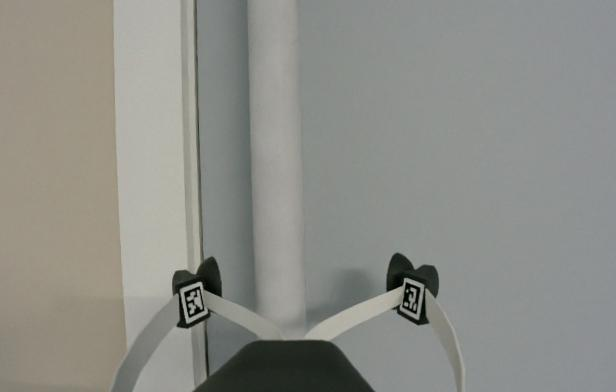

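Call:
{"method": "move", "body": {"blocking": false, "r2": {"base":{"translate_m":0.03,"strafe_m":0.014},"pace":"slow","contact_limits":{"translate_m":0.2}}, "cameras": []}}

Call:
{"method": "wait", "body": {"seconds": 2, "cameras": []}}

Call:
{"method": "move", "body": {"blocking": false, "r2": {"joints":{"gripper_m":-0.02}}, "cameras": []}}

Call:
{"method": "wait", "body": {"seconds": 2, "cameras": ["r2_wrist_camera"]}}

Scene clock: 296.83 s.
move: r2 moving
r1: as last shown
r1.lidar_m: 2.65 1.16 0.84 0.82 0.91 0.80 0.75 0.84 1.24 1.92 2.04 2.95
r1.motor_effort: lift_m=+20(20) arm_m=-4(4) wheel_0=-3(4) wheel_1=-2(2) wheel_2=-1(2)
r1.servo_current: wrist_yaw_rad=65(72) wrist_pitch_rad=46(46) wrist_roll_rad=65(65) gripper_m=39(46)
r1.wrist_depth_mm: 136 139 - - - - - / 113 139 - - - - - / 118 140 229 - - - - / 137 162 - - - - - / - - - - - - - / - - 190 - 187 - - / 788 699 759 143 750 778 820
r2.base_odometry: x=-1.462 y=-3.673 heading=-2.071
r2.turned_by_wheels: +0.000
r2.turned_by_imu: +0.001
r2.base_tilt: forward=-0.8 right=+0.1
r2.lidar_m: 0.44 0.55 0.79 1.87 2.00 2.81 2.29 3.91 2.93 1.75 0.72 0.52
r2.base_status: translate_m moving; strafe_m moving
r2.joint_positions: lift_m=+0.760 arm_m=+0.000 wrist_yaw_rad=+0.002 wrist_pitch_rad=+0.006 wrist_roll_rad=+0.002 gripper_m=+0.100
r2.joint_status: not commanded
r2.measured_speeds: translate_m=+0.050 strafe_m=+0.023 rotate_rad=+0.000 lift_m=+0.000 arm_m=+0.000 wrist_yaw_rad=+0.000 wrist_pitch_rad=+0.000 wrist_roll_rad=+0.000
r2.motor_effort: lift_m=+16(16) arm_m=-4(4) wheel_0=+4(9) wheel_1=+8(9) wheel_2=-10(11)
r2.servo_current: wrist_yaw_rad=52(52) wrist_pitch_rad=46(52) wrist_roll_rad=46(59) gripper_m=52(59)
r2.contact_limits: translate_m 0.2
r2.hand_pose: x=+0.4595 y=-0.0868 z=+0.9367 quat_wxyz=(+1.000, +0.001, +0.003, +0.001) (m; r2's base frame)
r2.wrist_depth_mm: 297 278 285 204 273 268 265 / 298 278 287 278 276 271 266 / 300 281 287 213 279 273 268 / 303 283 290 213 279 274 271 / 306 285 293 285 281 277 272 / 307 287 200 208 194 277 273 / 310 290 287 - 285 279 274
pictures: none
No camera images: "cameras" was empty.

Scene clock: 297.70 s.
earlier move: r2 done
r1.base_odometry: x=+0.000 y=+0.000 heading=+1.399
r1.turned_by_wheels: +0.000
r1.turned_by_imu: +0.000
r1.base_tilt: forward=-1.6 right=+1.3
r1.lidar_m: 2.64 1.15 0.87 0.84 0.92 0.80 0.77 0.83 1.20 1.94 2.05 2.97
r1.base_status: not commanded
r1.joint_positions: lift_m=+0.127 arm_m=+0.000 wrist_yaw_rad=+3.089 wrist_pitch_rad=+0.002 wrist_roll_rad=+0.000 gripper_m=+0.056
r1.joint_status: not commanded
r1.measured_speeds: all 0
r1.motor_effort: lift_m=+20(20) arm_m=-4(4) wheel_0=-4(4) wheel_1=-2(2) wheel_2=-2(2)
r1.servo_current: wrist_yaw_rad=52(72) wrist_pitch_rad=39(46) wrist_roll_rad=39(65) gripper_m=39(46)
r1.hand_pose: x=-0.1125 y=+0.1024 z=+0.3046 quat_wxyz=(+0.026, -0.001, +0.000, +1.000) (m; r1's base frame)
r1.wrist_depth_mm: 136 139 - - - - - / 113 139 - - - - - / 118 139 227 - - - - / 137 162 - - - - - / - - - - - - - / - - 190 - 187 - - / 798 715 750 143 750 778 809
r2.base_odometry: x=-1.463 y=-3.692 heading=-2.070
r2.turned_by_wheels: +0.000
r2.turned_by_imu: +0.000
r2.base_tilt: forward=-0.7 right=+0.1
r2.lidar_m: 0.41 0.48 0.75 1.87 1.96 2.82 2.28 3.94 2.95 1.68 0.71 0.52
r2.base_status: done
r2.joint_positions: lift_m=+0.760 arm_m=+0.000 wrist_yaw_rad=+0.002 wrist_pitch_rad=+0.006 wrist_roll_rad=+0.002 gripper_m=+0.100
r2.joint_status: not commanded
r2.measured_speeds: all 0
r2.motor_effort: lift_m=+16(16) arm_m=-4(4) wheel_0=+5(9) wheel_1=+4(9) wheel_2=-5(11)
r2.servo_current: wrist_yaw_rad=59(65) wrist_pitch_rad=46(52) wrist_roll_rad=52(59) gripper_m=52(59)
r2.contact_limits: translate_m 0.2
r2.hand_pose: x=+0.4595 y=-0.0868 z=+0.9367 quat_wxyz=(+1.000, +0.001, +0.003, +0.001) (m; r2's base frame)
r2.wrist_depth_mm: 278 258 267 191 257 253 247 / 281 259 270 187 258 253 249 / 282 263 270 186 260 256 251 / 283 265 273 187 262 256 253 / 285 267 273 193 264 259 254 / 287 270 205 190 197 259 256 / 289 271 267 - 266 260 257
wait: 0.87 of 2 s (r2 has come to rest)
pictures: none
No camera images: "cameras" was empty.

Scene clock: 298.20 s.
move: r2 moving
r1: as last shown
r1.lidar_m: 2.65 1.15 0.86 0.83 0.90 0.78 0.76 0.81 1.24 1.92 2.06 2.98
r1.motor_effort: lift_m=+20(20) arm_m=-4(4) wheel_0=-4(4) wheel_1=-2(3) wheel_2=-2(2)
r1.servo_current: wrist_yaw_rad=33(52) wrist_pitch_rad=39(52) wrist_roll_rad=59(59) gripper_m=39(46)
r1.wrist_depth_mm: 136 138 - - - - - / 114 139 - - - - - / 118 140 228 - - - - / 137 161 - - - - - / - - - - - - - / - - 190 - 187 - - / 798 707 750 143 741 768 809
r2.base_odometry: x=-1.463 y=-3.692 heading=-2.070
r2.turned_by_wheels: +0.000
r2.turned_by_imu: +0.000
r2.base_tilt: forward=-0.7 right=+0.1
r2.lidar_m: 0.43 0.52 0.73 1.88 1.99 2.81 2.29 3.91 2.93 1.70 0.69 0.50
r2.base_status: not commanded
r2.joint_positions: lift_m=+0.760 arm_m=+0.000 wrist_yaw_rad=+0.002 wrist_pitch_rad=+0.006 wrist_roll_rad=+0.002 gripper_m=+0.083
r2.joint_status: gripper_m moving
r2.measured_speeds: all 0
r2.motor_effort: lift_m=+16(16) arm_m=-4(4) wheel_0=+5(5) wheel_1=+4(4) wheel_2=-5(6)
r2.servo_current: wrist_yaw_rad=46(52) wrist_pitch_rad=46(52) wrist_roll_rad=46(52) gripper_m=111(111)
r2.contact_limits: translate_m 0.2
r2.hand_pose: x=+0.4595 y=-0.0868 z=+0.9367 quat_wxyz=(+1.000, +0.001, +0.003, +0.001) (m; r2's base frame)
r2.wrist_depth_mm: 278 257 266 191 256 252 248 / 281 262 268 188 258 254 249 / 282 263 270 186 260 255 251 / 283 264 272 188 262 257 252 / 286 265 272 192 263 258 254 / 289 268 198 189 193 260 256 / 290 283 266 - 266 259 258
pictures: none
No camera images: "cameras" was empty.

Scene clock: 299.63 s.
earlier move: r2 done
r1.base_odometry: x=+0.000 y=+0.000 heading=+1.399
r1.turned_by_wheels: +0.000
r1.turned_by_imu: +0.000
r1.base_tilt: forward=-1.6 right=+1.3
r1.lidar_m: 2.66 1.15 0.86 0.84 0.91 0.80 0.77 0.82 1.24 1.93 2.05 3.00
r1.base_status: not commanded
r1.joint_positions: lift_m=+0.127 arm_m=+0.000 wrist_yaw_rad=+3.089 wrist_pitch_rad=+0.002 wrist_roll_rad=+0.000 gripper_m=+0.056
r1.joint_status: not commanded
r1.measured_speeds: all 0
r1.motor_effort: lift_m=+20(20) arm_m=-4(4) wheel_0=-3(4) wheel_1=-2(3) wheel_2=-1(2)
r1.servo_current: wrist_yaw_rad=46(78) wrist_pitch_rad=46(52) wrist_roll_rad=52(65) gripper_m=46(52)
r1.hand_pose: x=-0.1125 y=+0.1024 z=+0.3046 quat_wxyz=(+0.026, -0.001, +0.000, +1.000) (m; r1's base frame)
r1.wrist_depth_mm: 136 139 - - - - - / 113 139 - - - - - / 118 139 229 - - - - / 137 162 - - - - - / - - - - - - - / - - 190 - 187 - - / 788 699 759 143 750 768 820
r2.base_odometry: x=-1.463 y=-3.692 heading=-2.070
r2.turned_by_wheels: +0.000
r2.turned_by_imu: +0.001
r2.base_tilt: forward=-0.6 right=+0.1
r2.lidar_m: 0.42 0.53 0.76 1.87 1.99 2.84 2.27 3.89 2.96 1.68 0.68 0.52
r2.base_status: not commanded
r2.joint_positions: lift_m=+0.760 arm_m=+0.000 wrist_yaw_rad=+0.004 wrist_pitch_rad=+0.006 wrist_roll_rad=+0.002 gripper_m=-0.018
r2.joint_status: all done
r2.measured_speeds: all 0
r2.motor_effort: lift_m=+16(16) arm_m=-4(4) wheel_0=+2(5) wheel_1=+2(4) wheel_2=+4(6)
r2.servo_current: wrist_yaw_rad=52(59) wrist_pitch_rad=46(52) wrist_roll_rad=46(65) gripper_m=169(293)
r2.contact_limits: translate_m 0.2
r2.hand_pose: x=+0.4596 y=-0.0863 z=+0.9367 quat_wxyz=(+1.000, +0.001, +0.003, +0.002) (m; r2's base frame)
r2.wrist_depth_mm: 278 259 265 184 254 249 - / 281 259 266 184 255 251 246 / 281 262 267 185 258 252 247 / 283 263 270 186 259 253 249 / 285 266 270 187 260 255 250 / 287 266 186 188 178 255 251 / 290 270 266 - 263 255 253
wait: 1.43 of 2 s (r2 has come to rest)
pictures: r2_wrist_camera
Images, in order (width x height): r2_wrist_camera 616x392.

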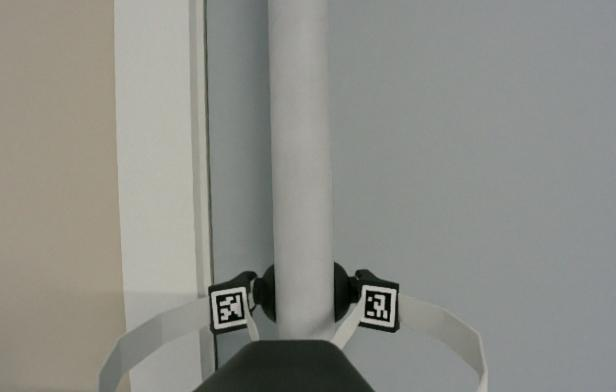

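Call:
{"method": "move", "body": {"blocking": false, "r2": {"base":{"translate_m":-0.235,"strafe_m":-0.113},"joints":{"wrist_yaw_rad":0.236},"pace":"slow","speeds":{"wrist_yaw_rad":0.09},"contact_limits":{"translate_m":0.8,"strafe_m":0.8}}, "cameras": []}}

Call:
{"method": "wait", "body": {"seconds": 6, "cameras": ["r2_wrist_camera","r2_head_camera"]}}

r2: "contact_limits": translate_m and strafe_m are given together and make one move, which takes one limit: state it under one of them only
Scene clock: 317.43 s.
r1.base_odometry: x=+0.000 y=+0.000 heading=+1.399
r1.turned_by_wheels: +0.000
r1.turned_by_imu: +0.000
r1.base_tilt: forward=-1.6 right=+1.3
r1.lidar_m: 2.68 1.14 0.88 0.84 0.91 0.80 0.76 0.83 1.25 1.94 2.07 2.99
r1.base_status: not commanded
r1.joint_positions: lift_m=+0.127 arm_m=+0.000 wrist_yaw_rad=+3.089 wrist_pitch_rad=+0.002 wrist_roll_rad=+0.000 gripper_m=+0.056
r1.joint_status: not commanded
r1.measured_speeds: all 0
r1.motor_effort: lift_m=+20(20) arm_m=-4(4) wheel_0=-3(4) wheel_1=-2(3) wheel_2=-1(2)
r1.servo_current: wrist_yaw_rad=46(78) wrist_pitch_rad=39(52) wrist_roll_rad=33(65) gripper_m=46(52)
r1.hand_pose: x=-0.1125 y=+0.1024 z=+0.3046 quat_wxyz=(+0.026, -0.001, +0.000, +1.000) (m; r1's base frame)
r1.wrist_depth_mm: 137 139 - - - - - / 113 139 - - - - - / 118 140 229 - - - - / 137 162 - - - - - / - - - - - - - / - - 190 - 188 - - / 798 707 759 143 741 778 831
r2.base_odometry: x=-1.463 y=-3.692 heading=-2.070
r2.turned_by_wheels: +0.000
r2.turned_by_imu: +0.000
r2.base_tilt: forward=-0.6 right=+0.1
r2.lidar_m: 0.43 0.53 0.76 1.86 1.97 2.81 2.28 3.93 2.97 1.67 0.68 0.52
r2.base_status: not commanded
r2.joint_positions: lift_m=+0.760 arm_m=+0.000 wrist_yaw_rad=+0.004 wrist_pitch_rad=+0.006 wrist_roll_rad=+0.002 gripper_m=-0.018
r2.joint_status: all done
r2.measured_speeds: all 0
r2.motor_effort: lift_m=+16(16) arm_m=-4(4) wheel_0=+2(5) wheel_1=+2(4) wheel_2=+4(6)
r2.servo_current: wrist_yaw_rad=39(59) wrist_pitch_rad=46(52) wrist_roll_rad=46(65) gripper_m=169(293)
r2.contact_limits: translate_m 0.2
r2.hand_pose: x=+0.4596 y=-0.0863 z=+0.9367 quat_wxyz=(+1.000, +0.001, +0.003, +0.002) (m; r2's base frame)
r2.wrist_depth_mm: 278 257 263 184 254 248 - / 279 258 265 183 256 249 246 / 282 260 267 185 257 251 247 / 283 263 270 186 259 253 249 / 286 265 272 187 260 255 250 / 287 267 187 188 179 255 252 / 290 270 267 - 262 256 253
pictures: none

not run: a call was refused earlier in this reply.

Call:
{"method": "move", "body": {"blocking": false, "r2": {"base":{"translate_m":-0.235,"strafe_m":-0.113},"joints":{"wrist_yaw_rad":0.236},"pace":"slow","speeds":{"wrist_yaw_rad":0.09},"contact_limits":{"translate_m":0.8}}, "cameras": []}}

Call:
{"method": "wait", "body": {"seconds": 6, "cameras": ["r2_wrist_camera","r2_head_camera"]}}

Scene clock: 325.00 s.
move: r2 moving
r1.base_odometry: x=+0.000 y=+0.000 heading=+1.399
r1.turned_by_wheels: +0.000
r1.turned_by_imu: +0.000
r1.base_tilt: forward=-1.6 right=+1.3
r1.lidar_m: 2.68 1.14 0.86 0.83 0.90 0.79 0.76 0.82 1.25 1.92 2.06 2.96
r1.base_status: not commanded
r1.joint_positions: lift_m=+0.127 arm_m=+0.000 wrist_yaw_rad=+3.089 wrist_pitch_rad=+0.002 wrist_roll_rad=+0.000 gripper_m=+0.056
r1.joint_status: not commanded
r1.measured_speeds: all 0
r1.motor_effort: lift_m=+20(20) arm_m=-4(4) wheel_0=-3(4) wheel_1=-2(2) wheel_2=-2(2)
r1.servo_current: wrist_yaw_rad=59(59) wrist_pitch_rad=39(46) wrist_roll_rad=52(52) gripper_m=39(46)
r1.hand_pose: x=-0.1125 y=+0.1024 z=+0.3046 quat_wxyz=(+0.026, -0.001, +0.000, +1.000) (m; r1's base frame)
r1.wrist_depth_mm: 136 138 - - - - - / 113 139 - - - - - / 117 140 228 - - - - / 137 161 - - - - - / - - - - - - - / - - 190 - 188 - - / 778 715 759 143 741 778 831
r2.base_odometry: x=-1.463 y=-3.679 heading=-2.070
r2.turned_by_wheels: +0.000
r2.turned_by_imu: +0.000
r2.base_tilt: forward=-0.6 right=+0.1
r2.lidar_m: 0.41 0.53 0.74 1.88 2.00 2.82 2.27 3.89 2.92 1.74 0.66 0.51
r2.base_status: translate_m moving; strafe_m moving
r2.joint_positions: lift_m=+0.760 arm_m=+0.000 wrist_yaw_rad=+0.040 wrist_pitch_rad=+0.006 wrist_roll_rad=+0.002 gripper_m=-0.018
r2.joint_status: wrist_yaw_rad moving
r2.measured_speeds: translate_m=-0.049 strafe_m=-0.023 rotate_rad=-0.001 lift_m=+0.000 arm_m=+0.000 wrist_yaw_rad=+0.085 wrist_pitch_rad=+0.000 wrist_roll_rad=+0.000
r2.motor_effort: lift_m=+16(16) arm_m=-4(4) wheel_0=-7(9) wheel_1=-11(11) wheel_2=+19(20)
r2.servo_current: wrist_yaw_rad=39(78) wrist_pitch_rad=52(52) wrist_roll_rad=59(59) gripper_m=169(169)
r2.contact_limits: translate_m 0.8
r2.hand_pose: x=+0.4626 y=-0.0758 z=+0.9367 quat_wxyz=(+1.000, +0.001, +0.003, +0.020) (m; r2's base frame)
r2.wrist_depth_mm: 294 271 265 182 255 247 241 / 296 272 267 185 254 248 243 / 298 274 268 186 256 251 244 / 300 276 272 188 259 251 246 / 301 291 272 189 260 253 248 / 303 293 187 191 179 252 249 / 307 281 274 - 262 255 250
pictures: none
No camera images: "cameras" was empty.

Scene clock: 328.30 s.
earlier move: r2 done
r1.base_odometry: x=+0.000 y=+0.000 heading=+1.399
r1.turned_by_wheels: +0.000
r1.turned_by_imu: +0.000
r1.base_tilt: forward=-1.6 right=+1.2
r1.lidar_m: 2.68 1.14 0.87 0.83 0.89 0.78 0.77 0.81 1.26 1.94 2.05 2.98
r1.base_status: not commanded
r1.joint_positions: lift_m=+0.127 arm_m=+0.000 wrist_yaw_rad=+3.089 wrist_pitch_rad=+0.002 wrist_roll_rad=+0.000 gripper_m=+0.056
r1.joint_status: not commanded
r1.measured_speeds: all 0
r1.motor_effort: lift_m=+20(20) arm_m=-4(4) wheel_0=-4(4) wheel_1=-2(3) wheel_2=-2(2)
r1.servo_current: wrist_yaw_rad=59(65) wrist_pitch_rad=46(52) wrist_roll_rad=39(65) gripper_m=46(52)
r1.hand_pose: x=-0.1125 y=+0.1024 z=+0.3046 quat_wxyz=(+0.026, -0.001, +0.000, +1.000) (m; r1's base frame)
r1.wrist_depth_mm: 136 138 - - - - - / 113 139 - - - - - / 117 140 229 - - - - / 137 162 - - - - - / - - - - - - - / - - 191 - 187 - - / 798 715 750 143 741 768 820
r2.base_odometry: x=-1.450 y=-3.432 heading=-2.069
r2.turned_by_wheels: +0.002
r2.turned_by_imu: +0.004
r2.base_tilt: forward=-0.6 right=+0.1
r2.lidar_m: 0.41 0.78 1.10 1.98 2.11 3.00 2.07 3.75 2.84 2.38 0.91 0.56
r2.base_status: done
r2.joint_positions: lift_m=+0.760 arm_m=+0.000 wrist_yaw_rad=+0.249 wrist_pitch_rad=+0.006 wrist_roll_rad=+0.002 gripper_m=-0.018
r2.joint_status: all done
r2.measured_speeds: all 0
r2.motor_effort: lift_m=+16(16) arm_m=-4(4) wheel_0=+4(12) wheel_1=-5(12) wheel_2=+19(22)
r2.servo_current: wrist_yaw_rad=72(111) wrist_pitch_rad=46(52) wrist_roll_rad=46(65) gripper_m=156(169)
r2.contact_limits: translate_m 0.8
r2.hand_pose: x=+0.4720 y=-0.0136 z=+0.9367 quat_wxyz=(+0.992, +0.001, +0.003, +0.124) (m; r2's base frame)
r2.wrist_depth_mm: - - 268 186 252 247 241 / - - 271 186 255 248 242 / - - 272 186 256 251 243 / - - 272 189 258 251 244 / - - 273 190 259 252 247 / - - 181 189 180 253 248 / - 135 - - 262 252 251
wait: 3.30 of 6 s (r2 has come to rest)
pictures: r2_head_camera, r2_wrist_camera
Images, in order (width x height): r2_head_camera 420x560, r2_wrist_camera 616x392.

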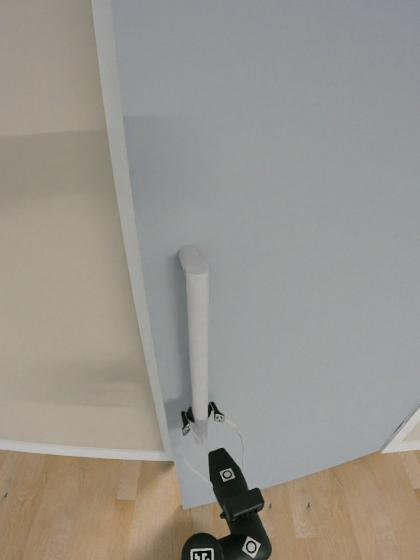

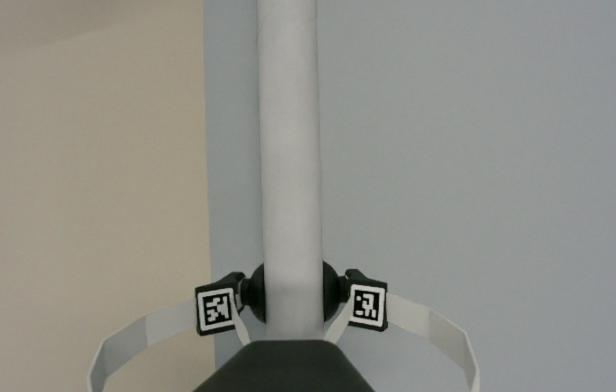

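Call:
{"method": "move", "body": {"blocking": false, "r2": {"base":{"translate_m":-0.201,"strafe_m":-0.169},"joints":{"wrist_yaw_rad":0.471},"pace":"slow","speeds":{"wrist_yaw_rad":0.09},"contact_limits":{"translate_m":0.8}}, "cameras": []}}

Call:
{"method": "wait", "body": {"seconds": 6, "cameras": []}}

Call:
{"method": "move", "body": {"blocking": false, "r2": {"base":{"translate_m":-0.152,"strafe_m":-0.216},"joints":{"wrist_yaw_rad":0.707},"pace":"slow","speeds":{"wrist_yaw_rad":0.09},"contact_limits":{"translate_m":0.8}}, "cameras": []}}

Call:
{"method": "wait", "body": {"seconds": 6, "cameras": ["r2_wrist_camera","r2_head_camera"]}}

Scene clock: 336.70 s.
move: r2 moving
r1: as last shown
r1.base_tilt: forward=-1.6 right=+1.3
r1.lidar_m: 2.69 1.16 0.89 0.81 0.88 0.81 0.77 0.81 1.21 1.90 2.05 2.98
r1.motor_effort: lift_m=+20(20) arm_m=-4(4) wheel_0=-3(4) wheel_1=-2(2) wheel_2=-1(2)
r1.servo_current: wrist_yaw_rad=46(59) wrist_pitch_rad=39(46) wrist_roll_rad=46(65) gripper_m=39(46)
r1.wrist_depth_mm: 137 138 - - - - - / 113 139 - - - - - / 118 140 229 - - - - / 137 162 - - - - - / - - - - - - - / - - 190 - 188 - - / 788 699 750 143 741 778 809
r2.base_odometry: x=-1.453 y=-3.419 heading=-2.067
r2.turned_by_wheels: +0.002
r2.turned_by_imu: +0.002
r2.base_tilt: forward=-0.7 right=+0.1
r2.lidar_m: 0.42 0.78 1.11 2.01 2.13 3.04 2.06 3.74 2.82 2.45 0.89 0.55
r2.base_status: translate_m moving; strafe_m moving
r2.joint_positions: lift_m=+0.760 arm_m=+0.000 wrist_yaw_rad=+0.284 wrist_pitch_rad=+0.006 wrist_roll_rad=+0.002 gripper_m=-0.018
r2.joint_status: wrist_yaw_rad moving
r2.measured_speeds: translate_m=-0.040 strafe_m=-0.033 rotate_rad=+0.000 lift_m=+0.000 arm_m=+0.000 wrist_yaw_rad=+0.088 wrist_pitch_rad=+0.000 wrist_roll_rad=+0.000
r2.motor_effort: lift_m=+16(16) arm_m=-4(4) wheel_0=+9(13) wheel_1=-9(10) wheel_2=+23(23)
r2.servo_current: wrist_yaw_rad=65(111) wrist_pitch_rad=46(52) wrist_roll_rad=59(59) gripper_m=156(169)
r2.contact_limits: translate_m 0.8
r2.hand_pose: x=+0.4723 y=-0.0030 z=+0.9367 quat_wxyz=(+0.990, +0.001, +0.003, +0.142) (m; r2's base frame)
r2.wrist_depth_mm: - - 268 193 253 245 238 / - - 270 187 254 245 238 / - - 273 186 256 247 240 / - - 273 186 258 248 243 / - - 276 191 257 251 243 / - - 181 190 181 251 246 / - 131 - - 260 251 248
pictures: none
No camera images: "cameras" was empty.

Scene clock: 340.03 s.
earlier move: r2 done
r1.base_odometry: x=+0.000 y=+0.000 heading=+1.399
r1.turned_by_wheels: +0.000
r1.turned_by_imu: +0.000
r1.base_tilt: forward=-1.6 right=+1.2
r1.lidar_m: 2.66 1.15 0.88 0.83 0.88 0.78 0.77 0.84 1.24 1.90 2.05 2.94
r1.base_status: not commanded
r1.joint_positions: lift_m=+0.127 arm_m=+0.000 wrist_yaw_rad=+3.089 wrist_pitch_rad=+0.002 wrist_roll_rad=+0.000 gripper_m=+0.056
r1.joint_status: not commanded
r1.measured_speeds: all 0
r1.motor_effort: lift_m=+20(20) arm_m=-4(4) wheel_0=-3(4) wheel_1=-2(3) wheel_2=-2(2)
r1.servo_current: wrist_yaw_rad=52(72) wrist_pitch_rad=39(52) wrist_roll_rad=46(72) gripper_m=39(52)
r1.hand_pose: x=-0.1125 y=+0.1024 z=+0.3046 quat_wxyz=(+0.026, -0.001, +0.000, +1.000) (m; r1's base frame)
r1.wrist_depth_mm: 136 138 - - - - - / 113 139 - - - - - / 118 139 228 - - - - / 137 161 - - - - - / - - - - - - - / - - 190 - 187 - - / 798 707 759 143 750 768 820
r2.base_odometry: x=-1.503 y=-3.175 heading=-2.068
r2.turned_by_wheels: -0.001
r2.turned_by_imu: +0.000
r2.base_tilt: forward=-0.7 right=+0.1
r2.lidar_m: 0.79 0.89 1.41 2.19 2.33 3.26 1.87 3.50 2.66 2.55 1.23 0.87
r2.base_status: done
r2.joint_positions: lift_m=+0.760 arm_m=+0.000 wrist_yaw_rad=+0.468 wrist_pitch_rad=+0.006 wrist_roll_rad=+0.002 gripper_m=-0.019
r2.joint_status: all done
r2.measured_speeds: all 0
r2.motor_effort: lift_m=+16(16) arm_m=+4(4) wheel_0=+5(18) wheel_1=-5(11) wheel_2=+6(24)
r2.servo_current: wrist_yaw_rad=46(111) wrist_pitch_rad=52(52) wrist_roll_rad=39(59) gripper_m=91(169)
r2.contact_limits: translate_m 0.8
r2.hand_pose: x=+0.4677 y=+0.0521 z=+0.9367 quat_wxyz=(+0.973, +0.000, +0.003, +0.232) (m; r2's base frame)
r2.wrist_depth_mm: - - - 554 - - - / - - - 559 - - - / - - - 564 - - - / - - - 559 - - - / - - - 559 - - - / - - 180 200 169 - - / - - - - - - -
wait: 3.33 of 6 s (r2 has come to rest)
pictures: none
No camera images: "cameras" was empty.

Scene clock: 340.53 s.
move: r2 moving
r1: as last shown
r1.base_tilt: forward=-1.6 right=+1.3
r1.lidar_m: 2.66 1.12 0.85 0.84 0.92 0.81 0.75 0.83 1.23 1.93 2.05 2.96
r1.motor_effort: lift_m=+20(20) arm_m=-4(4) wheel_0=-3(4) wheel_1=-2(2) wheel_2=-2(2)
r1.servo_current: wrist_yaw_rad=46(65) wrist_pitch_rad=46(46) wrist_roll_rad=52(59) gripper_m=39(46)
r1.wrist_depth_mm: 136 138 - - - - - / 113 139 - - - - - / 118 140 229 - - - - / 137 161 - - - - - / - - - - - - - / - - 191 - 187 - - / 798 715 750 143 759 768 809
r2.base_odometry: x=-1.508 y=-3.164 heading=-2.068
r2.turned_by_wheels: +0.000
r2.turned_by_imu: +0.000
r2.base_tilt: forward=-0.7 right=+0.1
r2.lidar_m: 0.83 0.94 1.38 2.18 2.32 3.27 1.85 3.47 2.64 2.55 1.25 0.92
r2.base_status: translate_m moving; strafe_m moving
r2.joint_positions: lift_m=+0.760 arm_m=+0.000 wrist_yaw_rad=+0.507 wrist_pitch_rad=+0.006 wrist_roll_rad=+0.002 gripper_m=-0.019
r2.joint_status: wrist_yaw_rad moving
r2.measured_speeds: translate_m=-0.028 strafe_m=-0.040 rotate_rad=+0.000 lift_m=+0.000 arm_m=+0.000 wrist_yaw_rad=+0.090 wrist_pitch_rad=+0.000 wrist_roll_rad=+0.000
r2.motor_effort: lift_m=+16(16) arm_m=+4(4) wheel_0=+2(11) wheel_1=-9(9) wheel_2=+8(9)
r2.servo_current: wrist_yaw_rad=20(72) wrist_pitch_rad=52(52) wrist_roll_rad=59(59) gripper_m=85(98)
r2.contact_limits: translate_m 0.8
r2.hand_pose: x=+0.4654 y=+0.0635 z=+0.9367 quat_wxyz=(+0.968, +0.000, +0.003, +0.251) (m; r2's base frame)
r2.wrist_depth_mm: - - - 580 - - - / - - - - - - - / - - - - - - - / - - - - - - - / - - - 212 - - - / - - 181 200 170 - - / - - - - - - -
pictures: none
No camera images: "cameras" was empty.

Scene clock: 343.97 s.
earlier move: r2 done
r1.base_odometry: x=+0.000 y=+0.000 heading=+1.399
r1.turned_by_wheels: +0.000
r1.turned_by_imu: +0.000
r1.base_tilt: forward=-1.6 right=+1.3
r1.lidar_m: 2.64 1.11 0.88 0.83 0.91 0.80 0.76 0.82 1.24 1.92 2.07 3.00
r1.base_status: not commanded
r1.joint_positions: lift_m=+0.127 arm_m=+0.000 wrist_yaw_rad=+3.089 wrist_pitch_rad=+0.002 wrist_roll_rad=+0.000 gripper_m=+0.056
r1.joint_status: not commanded
r1.measured_speeds: all 0
r1.motor_effort: lift_m=+20(20) arm_m=-4(4) wheel_0=-3(4) wheel_1=-3(3) wheel_2=-1(2)
r1.servo_current: wrist_yaw_rad=46(65) wrist_pitch_rad=46(52) wrist_roll_rad=26(65) gripper_m=39(52)
r1.hand_pose: x=-0.1125 y=+0.1024 z=+0.3046 quat_wxyz=(+0.026, -0.001, +0.000, +1.000) (m; r1's base frame)
r1.wrist_depth_mm: 136 138 - - - - - / 113 139 - - - - - / 118 139 228 - - - - / 137 161 - - - - - / - - - - - - - / - - 190 - 187 - - / 788 715 750 143 741 768 809
r2.base_odometry: x=-1.620 y=-2.939 heading=-2.068
r2.turned_by_wheels: +0.000
r2.turned_by_imu: +0.000
r2.base_tilt: forward=-0.7 right=+0.1
r2.lidar_m: 1.04 1.07 1.60 2.39 2.54 3.60 1.73 3.22 2.39 2.33 1.45 1.10
r2.base_status: done
r2.joint_positions: lift_m=+0.760 arm_m=+0.000 wrist_yaw_rad=+0.704 wrist_pitch_rad=+0.006 wrist_roll_rad=+0.002 gripper_m=-0.019
r2.joint_status: all done
r2.measured_speeds: all 0
r2.motor_effort: lift_m=+16(16) arm_m=+4(5) wheel_0=+3(11) wheel_1=-4(9) wheel_2=+4(9)
r2.servo_current: wrist_yaw_rad=39(104) wrist_pitch_rad=46(52) wrist_roll_rad=59(59) gripper_m=91(98)
r2.contact_limits: translate_m 0.8
r2.hand_pose: x=+0.4473 y=+0.1200 z=+0.9367 quat_wxyz=(+0.939, +0.000, +0.003, +0.345) (m; r2's base frame)
r2.wrist_depth_mm: - - - - - - - / - - - - - - - / - - - - - - - / - - - - 931 - - / - - - - 946 - - / - - 181 200 178 - - / 1983 1921 - - - - -
wait: 3.43 of 6 s (r2 has come to rest)
pictures: r2_head_camera, r2_wrist_camera
Images, in order (width x height): r2_head_camera 420x560, r2_wrist_camera 616x392.

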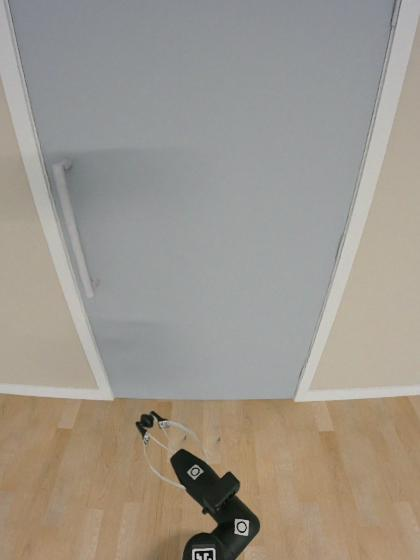

